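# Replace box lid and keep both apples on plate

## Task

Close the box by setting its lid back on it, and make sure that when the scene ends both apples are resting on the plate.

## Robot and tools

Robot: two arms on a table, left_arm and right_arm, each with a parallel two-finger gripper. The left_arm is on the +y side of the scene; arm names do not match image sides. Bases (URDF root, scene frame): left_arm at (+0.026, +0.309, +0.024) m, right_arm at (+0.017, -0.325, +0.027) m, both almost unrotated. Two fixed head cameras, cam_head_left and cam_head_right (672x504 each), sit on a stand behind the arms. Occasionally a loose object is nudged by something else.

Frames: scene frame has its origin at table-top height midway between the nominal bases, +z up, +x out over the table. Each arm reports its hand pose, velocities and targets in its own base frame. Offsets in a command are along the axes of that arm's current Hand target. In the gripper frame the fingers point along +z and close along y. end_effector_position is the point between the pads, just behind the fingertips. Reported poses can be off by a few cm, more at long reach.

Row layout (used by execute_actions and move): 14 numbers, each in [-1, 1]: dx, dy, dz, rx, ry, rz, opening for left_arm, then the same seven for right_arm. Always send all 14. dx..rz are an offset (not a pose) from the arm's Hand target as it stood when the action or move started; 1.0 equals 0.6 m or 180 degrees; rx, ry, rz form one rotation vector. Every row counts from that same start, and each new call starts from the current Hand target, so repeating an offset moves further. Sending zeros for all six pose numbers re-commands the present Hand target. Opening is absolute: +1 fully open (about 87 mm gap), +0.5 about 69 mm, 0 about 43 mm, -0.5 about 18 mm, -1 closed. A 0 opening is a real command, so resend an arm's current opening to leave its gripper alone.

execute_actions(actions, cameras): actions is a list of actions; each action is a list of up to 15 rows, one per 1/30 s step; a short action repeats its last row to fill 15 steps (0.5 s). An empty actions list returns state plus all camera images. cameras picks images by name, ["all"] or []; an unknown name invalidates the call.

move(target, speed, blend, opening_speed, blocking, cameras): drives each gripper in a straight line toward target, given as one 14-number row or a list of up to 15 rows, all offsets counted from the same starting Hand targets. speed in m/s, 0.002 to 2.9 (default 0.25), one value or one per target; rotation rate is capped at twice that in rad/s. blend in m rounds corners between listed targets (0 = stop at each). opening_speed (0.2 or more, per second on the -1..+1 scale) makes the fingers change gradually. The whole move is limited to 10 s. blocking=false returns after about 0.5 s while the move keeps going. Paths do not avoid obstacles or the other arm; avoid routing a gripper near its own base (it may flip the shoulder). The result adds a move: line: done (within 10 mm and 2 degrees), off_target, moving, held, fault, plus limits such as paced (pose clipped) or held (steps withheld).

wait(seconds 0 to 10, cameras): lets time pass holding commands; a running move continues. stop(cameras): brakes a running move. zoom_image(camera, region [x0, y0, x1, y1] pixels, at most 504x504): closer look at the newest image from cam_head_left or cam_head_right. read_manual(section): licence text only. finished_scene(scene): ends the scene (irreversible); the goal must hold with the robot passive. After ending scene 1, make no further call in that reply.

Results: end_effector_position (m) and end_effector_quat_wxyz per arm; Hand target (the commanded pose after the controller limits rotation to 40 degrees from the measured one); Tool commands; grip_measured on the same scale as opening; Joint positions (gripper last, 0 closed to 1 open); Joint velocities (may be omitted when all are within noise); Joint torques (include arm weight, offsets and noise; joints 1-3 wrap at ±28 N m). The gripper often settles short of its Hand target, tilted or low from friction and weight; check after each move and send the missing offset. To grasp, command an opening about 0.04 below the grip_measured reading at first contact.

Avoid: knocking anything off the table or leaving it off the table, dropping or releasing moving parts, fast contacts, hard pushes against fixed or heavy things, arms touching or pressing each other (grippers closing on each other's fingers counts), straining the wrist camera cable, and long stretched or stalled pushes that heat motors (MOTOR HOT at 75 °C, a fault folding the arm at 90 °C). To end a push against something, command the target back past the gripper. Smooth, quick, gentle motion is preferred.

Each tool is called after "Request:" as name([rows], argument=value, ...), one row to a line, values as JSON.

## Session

Request:
execute_actions(actions=[])

Request:
zoom_image(camera="cam_head_right", region=[90, 210, 270, 345])

Request:
zoom_image(camera="cam_head_left", region=[200, 240, 510, 410])

Request:
zoom_image(camera="cam_head_right", region=[200, 240, 510, 410])

Scene clock: 0.00 s.
left_arm: end_effector_position=(+0.2365, +0.0059, +0.2093) grip_measured=+0.977 end_effector_quat_wxyz=(+0.467, +0.162, +0.868, -0.052) | right_arm: end_effector_position=(+0.2084, +0.0631, +0.1288) grip_measured=+0.992 end_effector_quat_wxyz=(+0.460, -0.146, +0.853, +0.200)
Joint positions: left_arm=[0.315 0.778 0.903 -0.814 0.496 0.446 0.988] | right_arm=[-0.168 0.568 0.492 -0.587 -0.63 -0.191 0.996]
Joint velocities: within noise
Joint torques (N m): no reading
Heat: left arm: 37 °C; right arm: 37 °C.
Hand target: left_arm +0.2390, +0.0066, +0.2161; +0.476, +0.164, +0.863, -0.048 | right_arm +0.2102, +0.0628, +0.1331; +0.465, -0.147, +0.850, +0.198
Tool commands: left_gripper/opening=+1.0 right_gripper/opening=+1.0

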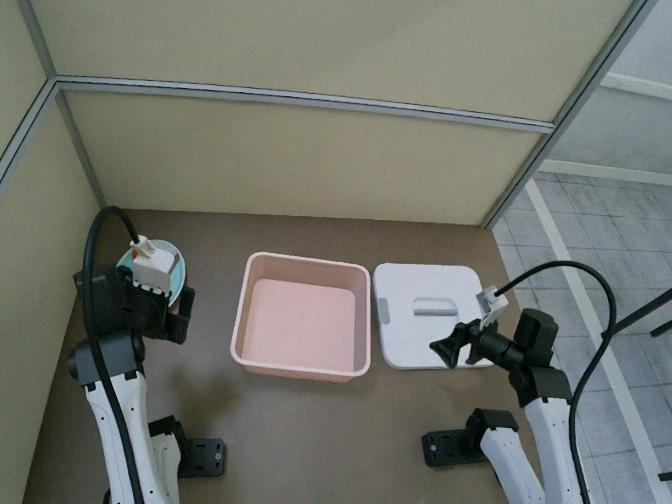

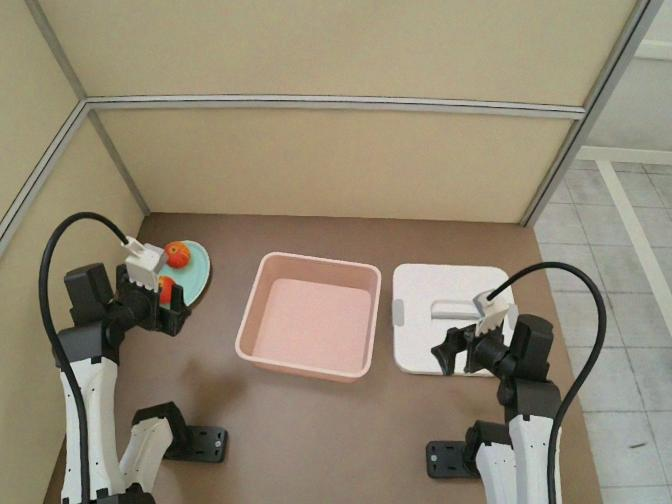

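Scaled by 2.800 from the camera's 672x504 image, which has a finer 960x720 frame.

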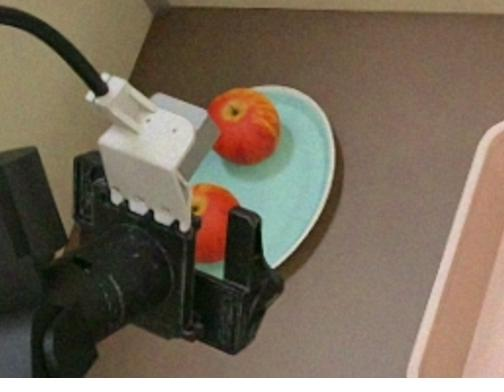

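Scaled by 1.626 from the camera's 672x504 image, which has a finer 960x720 frame.

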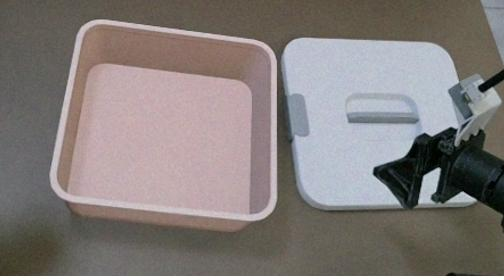

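Scaled by 1.626 from the camera's 672x504 image, which has a finer 960x720 frame.

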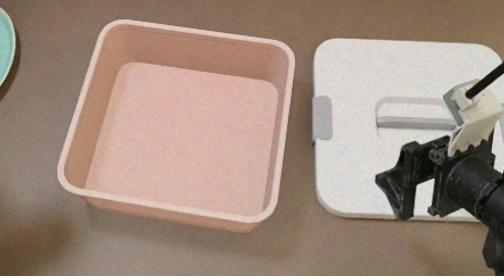

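Request:
move(target=[0,0,0,0,0,0,1,-0.0505,-0.2243,0.109,-0.1339,0.3080,-0.3142,-0.05], speed=0.4, cameras=["all"])

Request:
zoom_image(camera="cam_head_right", region=[375, 230, 525, 380])

Scene clock: 24.40 s.
left_arm: end_effector_position=(+0.2365, +0.0059, +0.2093) grip_measured=+0.977 end_effector_quat_wxyz=(+0.467, +0.162, +0.868, -0.052) | right_arm: end_effector_position=(+0.3275, -0.0229, +0.0965) grip_measured=-0.050 end_effector_quat_wxyz=(+0.032, -0.666, +0.744, +0.041)
Joint positions: left_arm=[0.315 0.778 0.903 -0.814 0.496 0.446 0.988] | right_arm=[0.001 1.809 1.487 -1.255 -0.103 -1.46 0.475]
Joint torques (N m): left_arm=[0.09 -0.44 7.31 1.83 0.18 0.05] | right_arm=[0.43 -6.74 6.71 0.24 -0.06 -0.27]
Heat: left arm: 40 °C; right arm: 38 °C.
Hand target: left_arm +0.2390, +0.0066, +0.2161; +0.476, +0.164, +0.863, -0.048 | right_arm +0.3324, -0.0223, +0.1000; +0.033, -0.672, +0.739, +0.037
Off the commanded pose: left_arm 0.007 m, 1 deg | right_arm 0.006 m, 1 deg.
move: done

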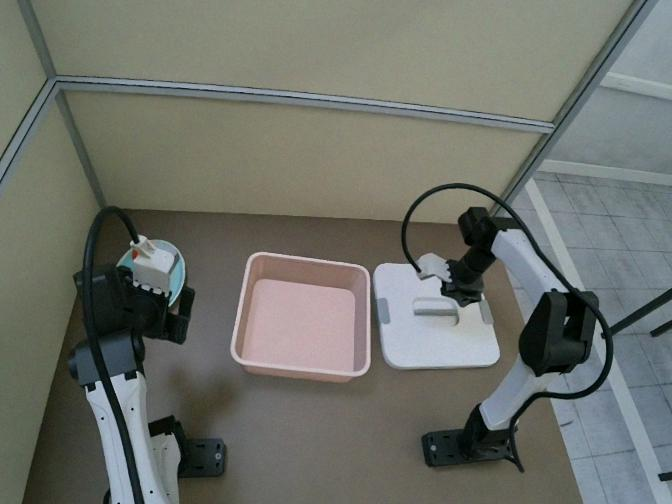

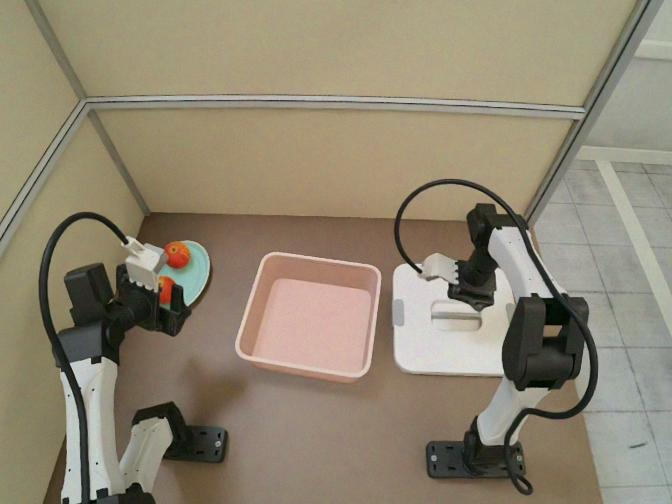

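Scaled by 3.360 from the camera's 672x504 image, which has a finer 960x720 frame.

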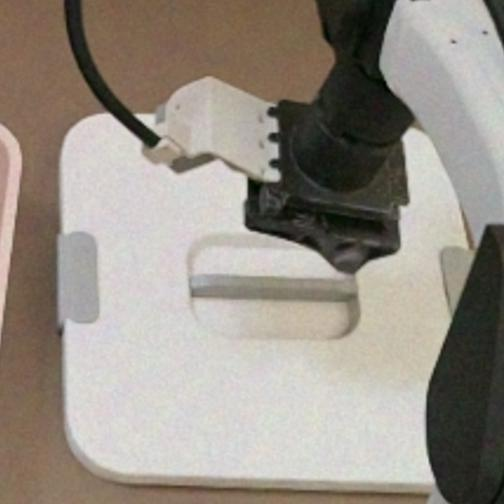

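Request:
move([
  [0,0,0,0,0,0,1,0.0125,-0.0065,0.13,0,0,0,-0.05],
  [0,0,0,0,0,0,1,0.0173,-0.0067,0.179,0,0,0,-0.05],
], speed=[0.15,0.06], blend=[0.005,0], cameras=["all"])

Request:
zoom_image(camera="cam_head_right", region=[375, 230, 525, 380])

Scene clock: 31.37 s.
left_arm: end_effector_position=(+0.2365, +0.0059, +0.2093) grip_measured=+0.977 end_effector_quat_wxyz=(+0.467, +0.162, +0.868, -0.052) | right_arm: end_effector_position=(+0.3345, -0.0233, -0.0043) grip_measured=-0.050 end_effector_quat_wxyz=(+0.034, -0.667, +0.744, +0.037)
Joint positions: left_arm=[0.315 0.778 0.903 -0.814 0.496 0.446 0.988] | right_arm=[0.001 1.931 1.23 -0.87 -0.101 -1.461 0.475]
Joint torques (N m): left_arm=[0.08 -0.46 7.39 1.79 0.16 0.01] | right_arm=[0.39 -7.3 4.07 0.37 -0.04 -0.27]
Heat: left arm: 40 °C; right arm: 37 °C.
Hand target: left_arm +0.2390, +0.0066, +0.2161; +0.476, +0.164, +0.863, -0.048 | right_arm +0.3354, -0.0223, -0.0080; +0.033, -0.672, +0.739, +0.037
Off the commanded pose: left_arm 0.007 m, 1 deg | right_arm 0.004 m, 1 deg.
move: done

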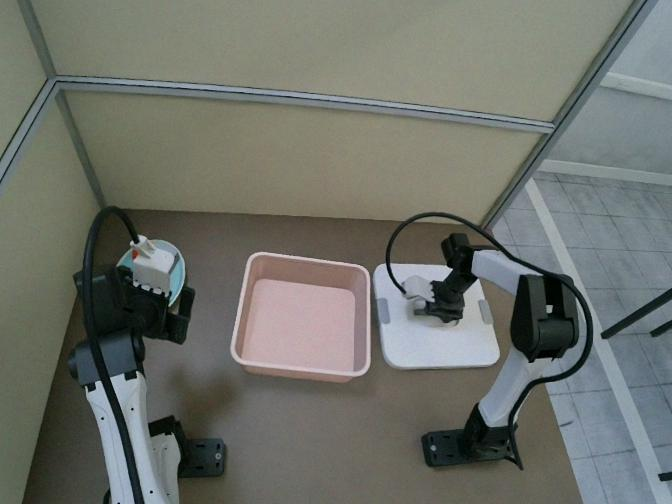

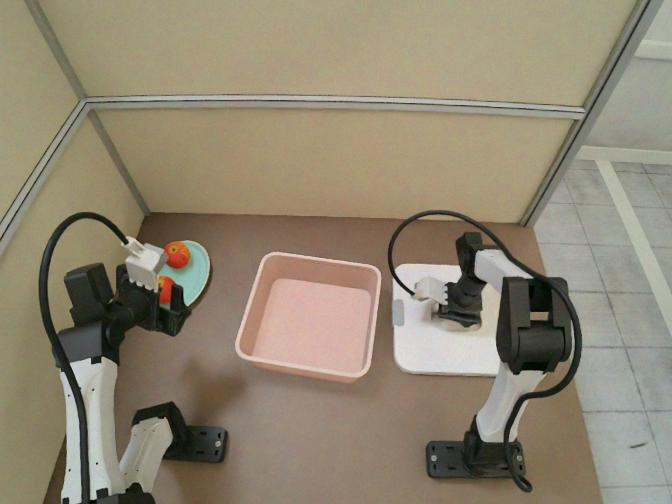

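Scaled by 3.360 from the camera's 672x504 image, which has a finer 960x720 frame.

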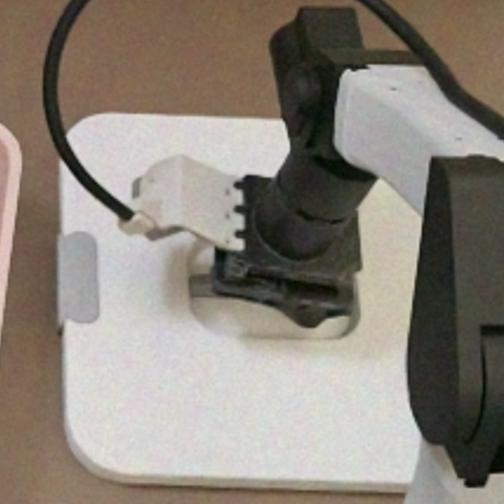

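Request:
move([
  [0,0,0,0,0,0,1,0,0,0,0,0,0,-1],
  [0,0,0,0,0,0,1,-0.0215,0.002,-0.2167,0,0,0,-1],
  [0,0,0,0,0,0,1,-0.6137,0.0863,-0.1567,0,0,0.0139,-1],
], speed=[0.1,0.15,0.2], blend=[0,0.02,0], opening_speed=0.8, cameras=["all"])

Request:
zoom_image(camera="cam_head_right", region=[205, 230, 405, 400])

Request:
zoom_image(camera="cam_head_left", region=[205, 230, 405, 400])

Scene clock: 41.37 s.
left_arm: end_effector_position=(+0.2365, +0.0059, +0.2093) grip_measured=+0.977 end_effector_quat_wxyz=(+0.467, +0.162, +0.868, -0.052) | right_arm: end_effector_position=(+0.3136, +0.3370, +0.1148) grip_measured=-0.698 end_effector_quat_wxyz=(+0.060, -0.660, +0.748, +0.042)
Joint positions: left_arm=[0.315 0.778 0.903 -0.814 0.496 0.446 0.988] | right_arm=[0.846 2.464 2.585 -1.56 -0.069 -0.596 0.151]
Joint torques (N m): left_arm=[0.12 -0.36 7.42 1.84 0.16 0.06] | right_arm=[-0.49 -11.79 7.15 0.58 0.01 -0.12]
Heat: left arm: 41 °C; right arm: 39 °C.
Hand target: left_arm +0.2390, +0.0066, +0.2161; +0.476, +0.164, +0.863, -0.048 | right_arm +0.3189, +0.3380, +0.1225; +0.033, -0.656, +0.753, +0.038
Off the commanded pose: left_arm 0.007 m, 1 deg | right_arm 0.009 m, 3 deg.
joint sent to its limit (right arm) — joint 4 (wrist pitch), lower limit. The joint targets are off in orientation, not in position.
move: off_target (right_arm)

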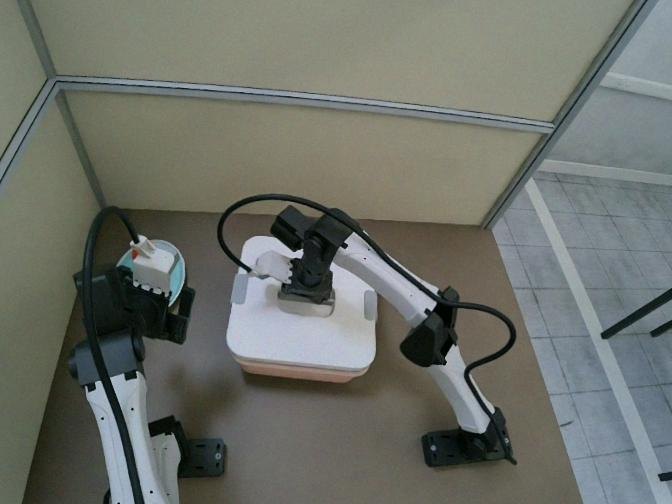

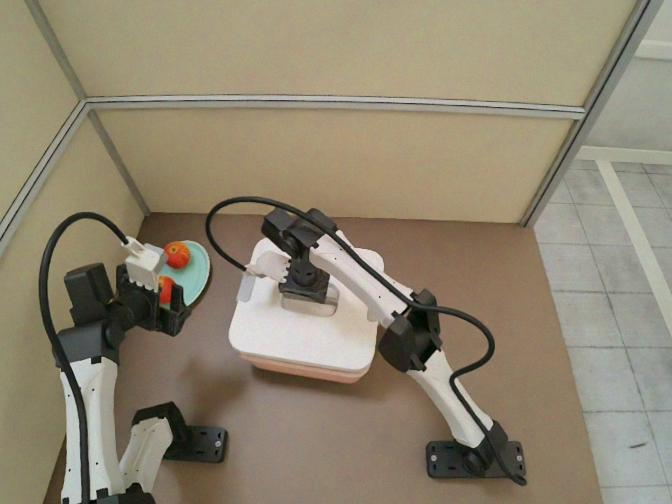

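Scaled by 2.520 from the camera's 672x504 image, which has a finer 960x720 frame.

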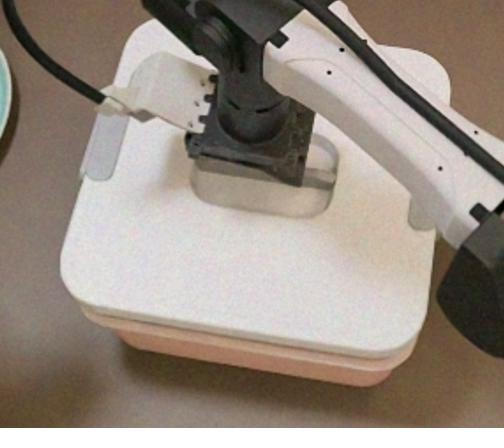

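Scaled by 2.520 from the camera's 672x504 image, which has a finer 960x720 frame.

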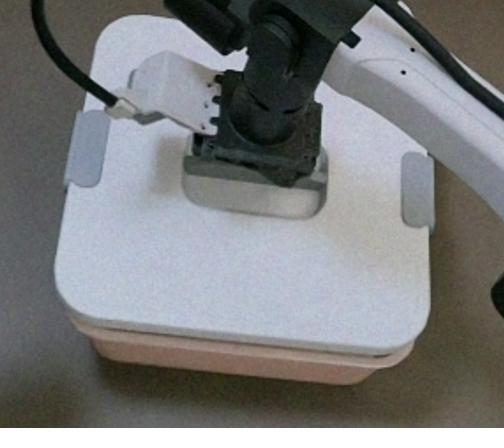

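Request:
move(target=[0,0,0,0,0,0,1,0.0113,0.001,0.06,0,0,0,-1], speed=0.06, cameras=["all"])

Request:
zoom_image(camera="cam_head_right", region=[205, 230, 405, 400])

Request:
zoom_image(camera="cam_head_left", region=[205, 230, 405, 400])

Scene clock: 49.30 s.
left_arm: end_effector_position=(+0.2365, +0.0059, +0.2093) grip_measured=+0.977 end_effector_quat_wxyz=(+0.467, +0.162, +0.868, -0.052) | right_arm: end_effector_position=(+0.3147, +0.3357, +0.0982) grip_measured=-0.698 end_effector_quat_wxyz=(+0.042, -0.659, +0.750, +0.039)
Joint positions: left_arm=[0.315 0.778 0.903 -0.814 0.496 0.446 0.988] | right_arm=[0.843 2.502 2.585 -1.56 -0.068 -0.596 0.151]
Joint torques (N m): left_arm=[0.09 -0.53 7.41 1.85 0.21 0.07] | right_arm=[-0.59 -9.99 4.01 0.66 -0.02 -0.12]
Heat: left arm: 41 °C; right arm: 41 °C.
Hand target: left_arm +0.2390, +0.0066, +0.2161; +0.476, +0.164, +0.863, -0.048 | right_arm +0.3174, +0.3349, +0.0859; +0.033, -0.656, +0.754, +0.038
Off the commanded pose: left_arm 0.007 m, 1 deg | right_arm 0.013 m, 1 deg.
move: off_target (right_arm)

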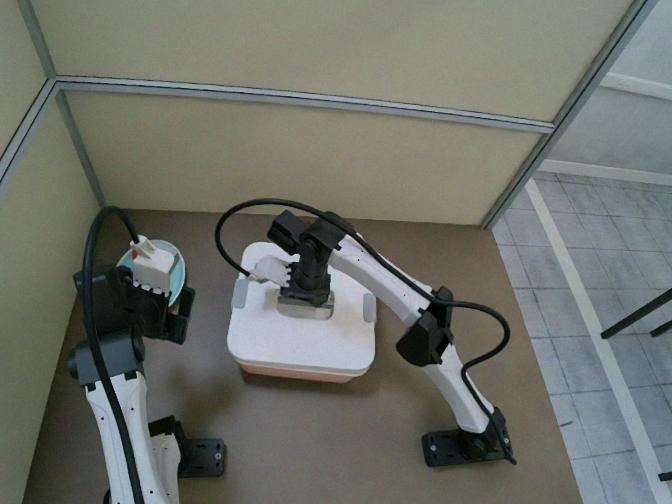

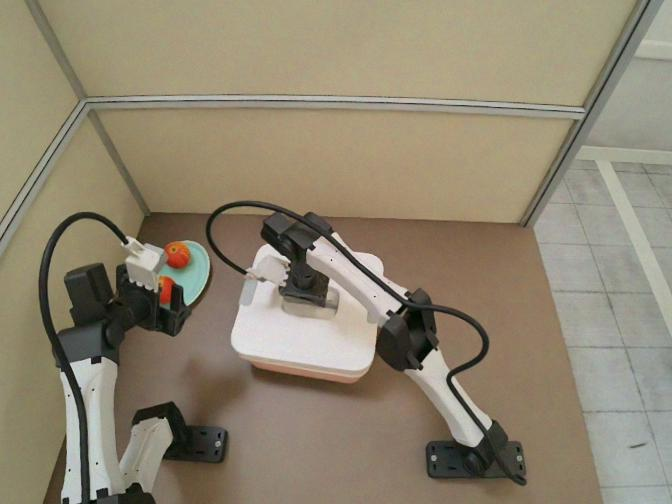

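Scaled by 2.520 from the camera's 672x504 image, which has a finer 960x720 frame.

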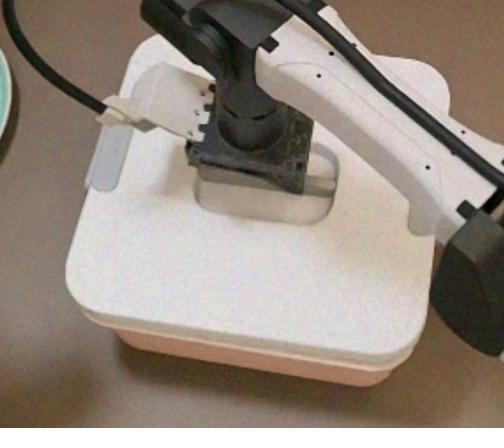

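Scaled by 2.520 from the camera's 672x504 image, which has a finer 960x720 frame.

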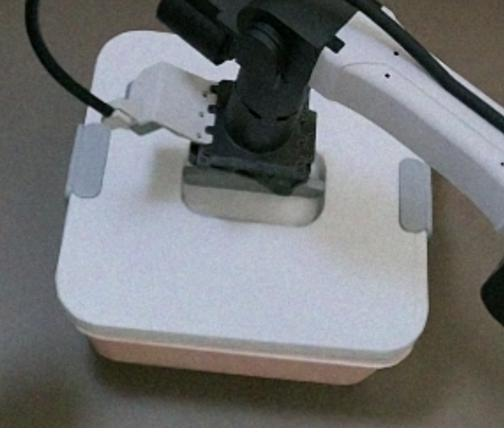

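Request:
move([
  [0,0,0,0,0,0,1,0.0008,0.0083,-0.03,0,0,0,-1],
  [0,0,0,0,0,0,1,0.0018,0.0083,0.02,0,0,0,-1],
], speed=0.08, cameras=["all"])

Request:
zoom_image(camera="cam_head_right", region=[205, 230, 405, 400])

Request:
zoom_image(camera="cam_head_left", region=[205, 230, 405, 400])

Scene clock: 57.87 s.
left_arm: end_effector_position=(+0.2365, +0.0059, +0.2093) grip_measured=+0.977 end_effector_quat_wxyz=(+0.467, +0.162, +0.868, -0.052) | right_arm: end_effector_position=(+0.3153, +0.3349, +0.0969) grip_measured=-0.698 end_effector_quat_wxyz=(+0.054, -0.657, +0.751, +0.038)
Joint positions: left_arm=[0.315 0.778 0.903 -0.814 0.496 0.446 0.988] | right_arm=[0.843 2.438 2.461 -1.477 -0.061 -0.591 0.151]
Joint torques (N m): left_arm=[-0.02 -0.61 7.21 1.83 0.16 0.05] | right_arm=[0.4 -9.39 2.02 0.77 -0.09 -0.06]
Heat: left arm: 42 °C; right arm: 44 °C.
Hand target: left_arm +0.2390, +0.0066, +0.2161; +0.476, +0.164, +0.863, -0.048 | right_arm +0.3124, +0.3358, +0.0741; +0.033, -0.656, +0.754, +0.038
Off the commanded pose: left_arm 0.007 m, 1 deg | right_arm 0.023 m, 2 deg.
move: off_target (right_arm)

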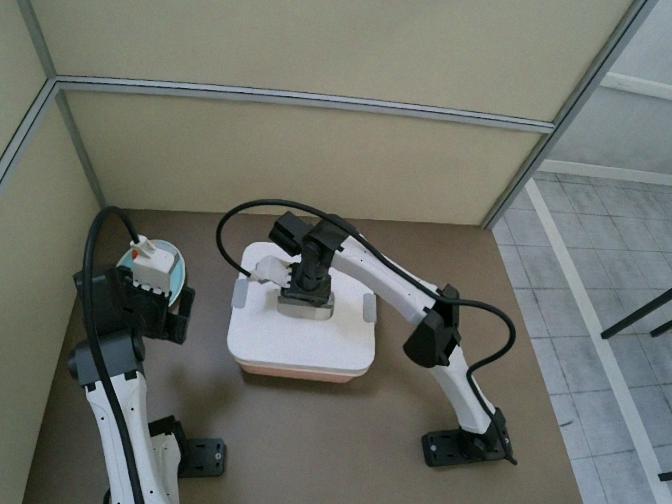

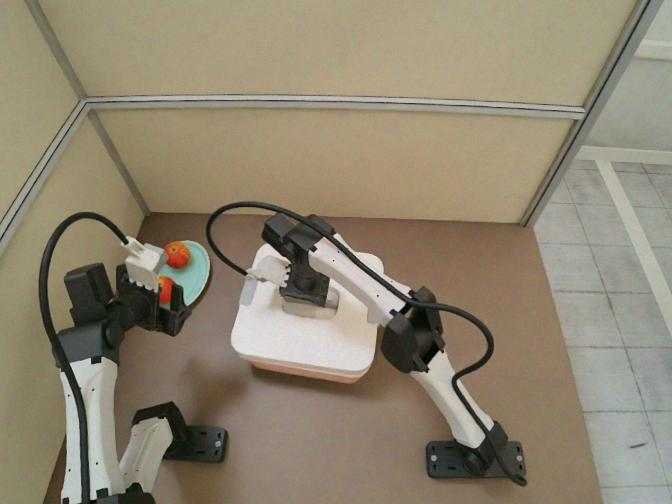

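Scaled by 2.520 from the camera's 672x504 image, which has a finer 960x720 frame.

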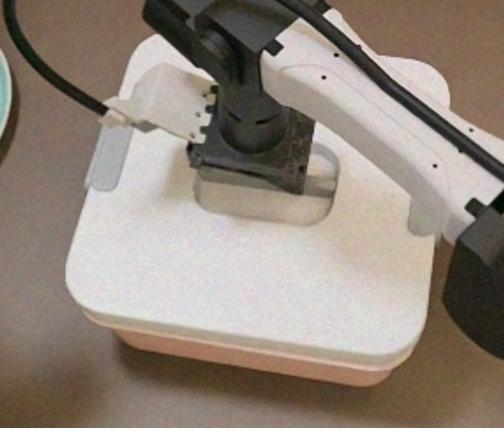

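Scaled by 2.520 from the camera's 672x504 image, which has a finer 960x720 frame.

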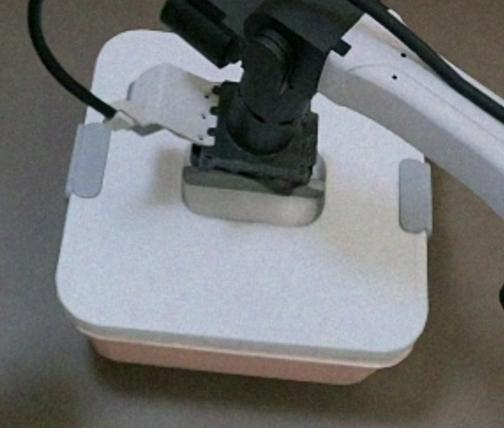

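Request:
move([
  [0,0,0,0,0,0,1,-0.0013,0.0118,-0.0755,0,0,0,-1],
  [0,0,0,0,0,0,1,0.0061,0.0111,0.0,0,0,0,-1],
], speed=0.08, cameras=["all"])

Request:
zoom_image(camera="cam_head_right", region=[205, 230, 405, 400])

Request:
zoom_image(camera="cam_head_left", region=[205, 230, 405, 400])

Scene clock: 66.80 s.
left_arm: end_effector_position=(+0.2365, +0.0059, +0.2093) grip_measured=+0.977 end_effector_quat_wxyz=(+0.467, +0.162, +0.868, -0.052) | right_arm: end_effector_position=(+0.3054, +0.3311, +0.0794) grip_measured=-0.698 end_effector_quat_wxyz=(+0.032, -0.654, +0.755, +0.035)
Joint positions: left_arm=[0.315 0.778 0.903 -0.814 0.496 0.446 0.988] | right_arm=[0.852 2.423 2.361 -1.436 -0.061 -0.573 0.151]
Joint torques (N m): left_arm=[0.16 -0.36 7.28 1.81 0.18 0.02] | right_arm=[0.2 -11.62 2.81 0.72 -0.07 -0.2]
Heat: left arm: 42 °C; right arm: 47 °C.
Hand target: left_arm +0.2390, +0.0066, +0.2161; +0.476, +0.164, +0.863, -0.048 | right_arm +0.3051, +0.3331, +0.0737; +0.032, -0.656, +0.753, +0.037
Off the commanded pose: left_arm 0.007 m, 1 deg | right_arm 0.006 m, 0 deg.
move: done

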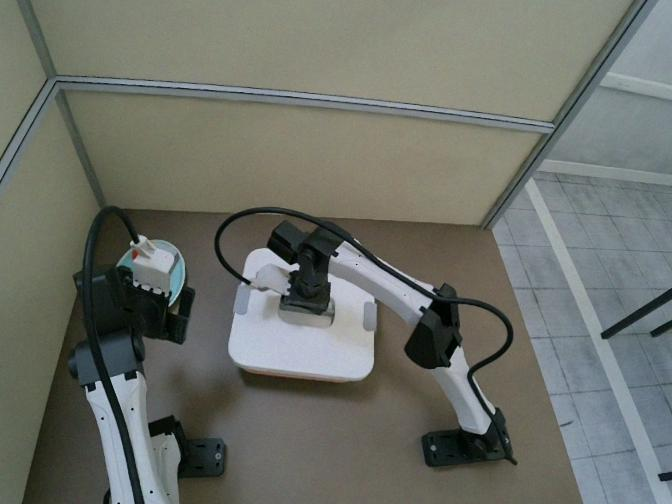

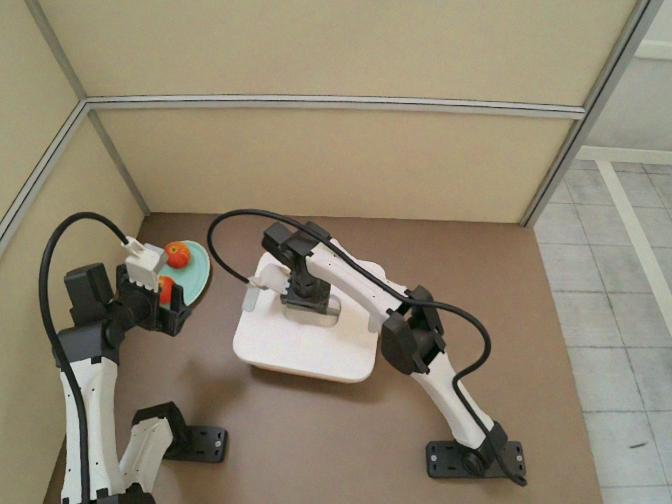

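Scaled by 2.520 from the camera's 672x504 image, which has a finer 960x720 frame.

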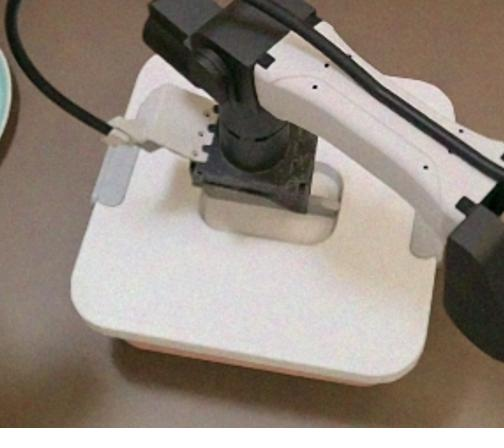

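Scaled by 2.520 from the camera's 672x504 image, which has a finer 960x720 frame.

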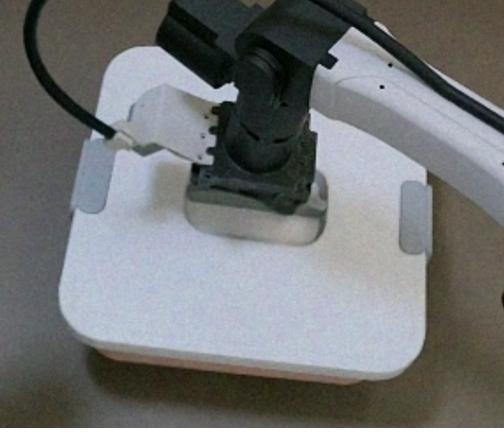

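Request:
move(target=[0,0,0,0,0,0,1,0,0,0.025,0,0,0,-1], speed=0.06)

Scene clock: 91.10 s.
left_arm: end_effector_position=(+0.2365, +0.0059, +0.2093) grip_measured=+0.977 end_effector_quat_wxyz=(+0.467, +0.162, +0.868, -0.052) | right_arm: end_effector_position=(+0.3055, +0.3312, +0.0789) grip_measured=-0.698 end_effector_quat_wxyz=(+0.042, -0.653, +0.755, +0.035)
Joint positions: left_arm=[0.315 0.778 0.903 -0.814 0.496 0.446 0.988] | right_arm=[0.853 2.388 2.296 -1.386 -0.058 -0.57 0.151]
Joint torques (N m): left_arm=[0.09 -0.59 7.17 1.85 0.19 0.05] | right_arm=[0.35 -9.42 2.14 0.93 -0.07 -0.23]
Heat: left arm: 42 °C; right arm: 55 °C.
Hand target: left_arm +0.2390, +0.0066, +0.2161; +0.476, +0.164, +0.863, -0.048 | right_arm +0.3052, +0.3346, +0.0589; +0.033, -0.656, +0.753, +0.038
Off the commanded pose: left_arm 0.007 m, 1 deg | right_arm 0.020 m, 1 deg.
move: off_target (right_arm)

Request:
move([
  [0,0,0,0,0,0,1,0.002,0,-0.033,0,0,0,-1],
  [0,0,0,0,0,0,1,0.002,0,-0.033,0,0,0,-0.3],
  [0,0,0,0,0,0,1,-0.006,0,-0.12,0,0,0,-0.3],
  [0,0,0,0,0,0,1,0.5,0,-0.2,0,0,0,-0.3],
], speed=[0.1,0.1,0.15,0.3], opening_speed=0.8, cameras=["all"])

Request:
zoom_image(camera="cam_head_right", region=[205, 230, 405, 400])

Request:
zoom_image(camera="cam_head_left", region=[205, 230, 405, 400])

Scene clock: 99.67 s.
left_arm: end_effector_position=(+0.2365, +0.0059, +0.2093) grip_measured=+0.977 end_effector_quat_wxyz=(+0.467, +0.162, +0.868, -0.052) | right_arm: end_effector_position=(+0.2678, +0.0258, +0.1453) grip_measured=-0.300 end_effector_quat_wxyz=(+0.026, -0.652, +0.757, +0.034)
Joint positions: left_arm=[0.315 0.778 0.903 -0.814 0.496 0.446 0.988] | right_arm=[0.187 1.599 1.439 -1.399 -0.084 -1.234 0.35]
Joint torques (N m): left_arm=[-0.03 -0.58 7.25 1.82 0.18 0] | right_arm=[-0.03 -7.61 4.36 0.31 -0.18 -0.3]
Heat: left arm: 42 °C; right arm: 56 °C.
Hand target: left_arm +0.2390, +0.0066, +0.2161; +0.476, +0.164, +0.863, -0.048 | right_arm +0.2637, +0.0270, +0.1487; +0.033, -0.655, +0.754, +0.037
Off the commanded pose: left_arm 0.007 m, 1 deg | right_arm 0.006 m, 1 deg.
move: done

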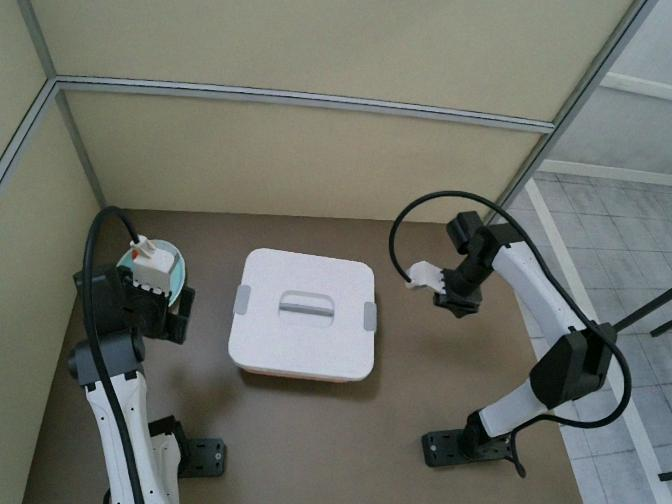

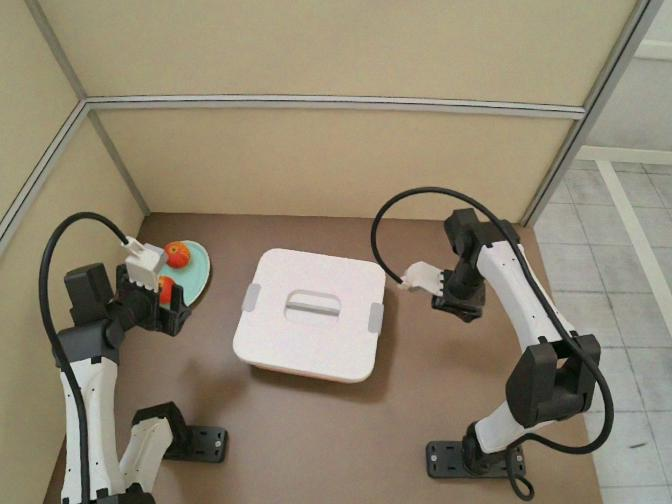

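Scaled by 2.520 from the camera's 672x504 image, which has a finer 960x720 frame.

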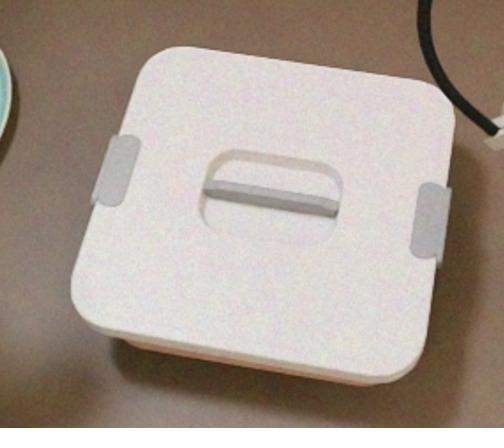

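Scaled by 2.520 from the camera's 672x504 image, which has a finer 960x720 frame.

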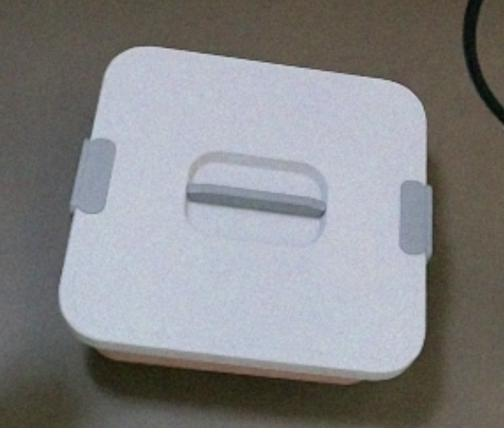

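Request:
finished_scene(scene=3)

The scene is finished: the task was done.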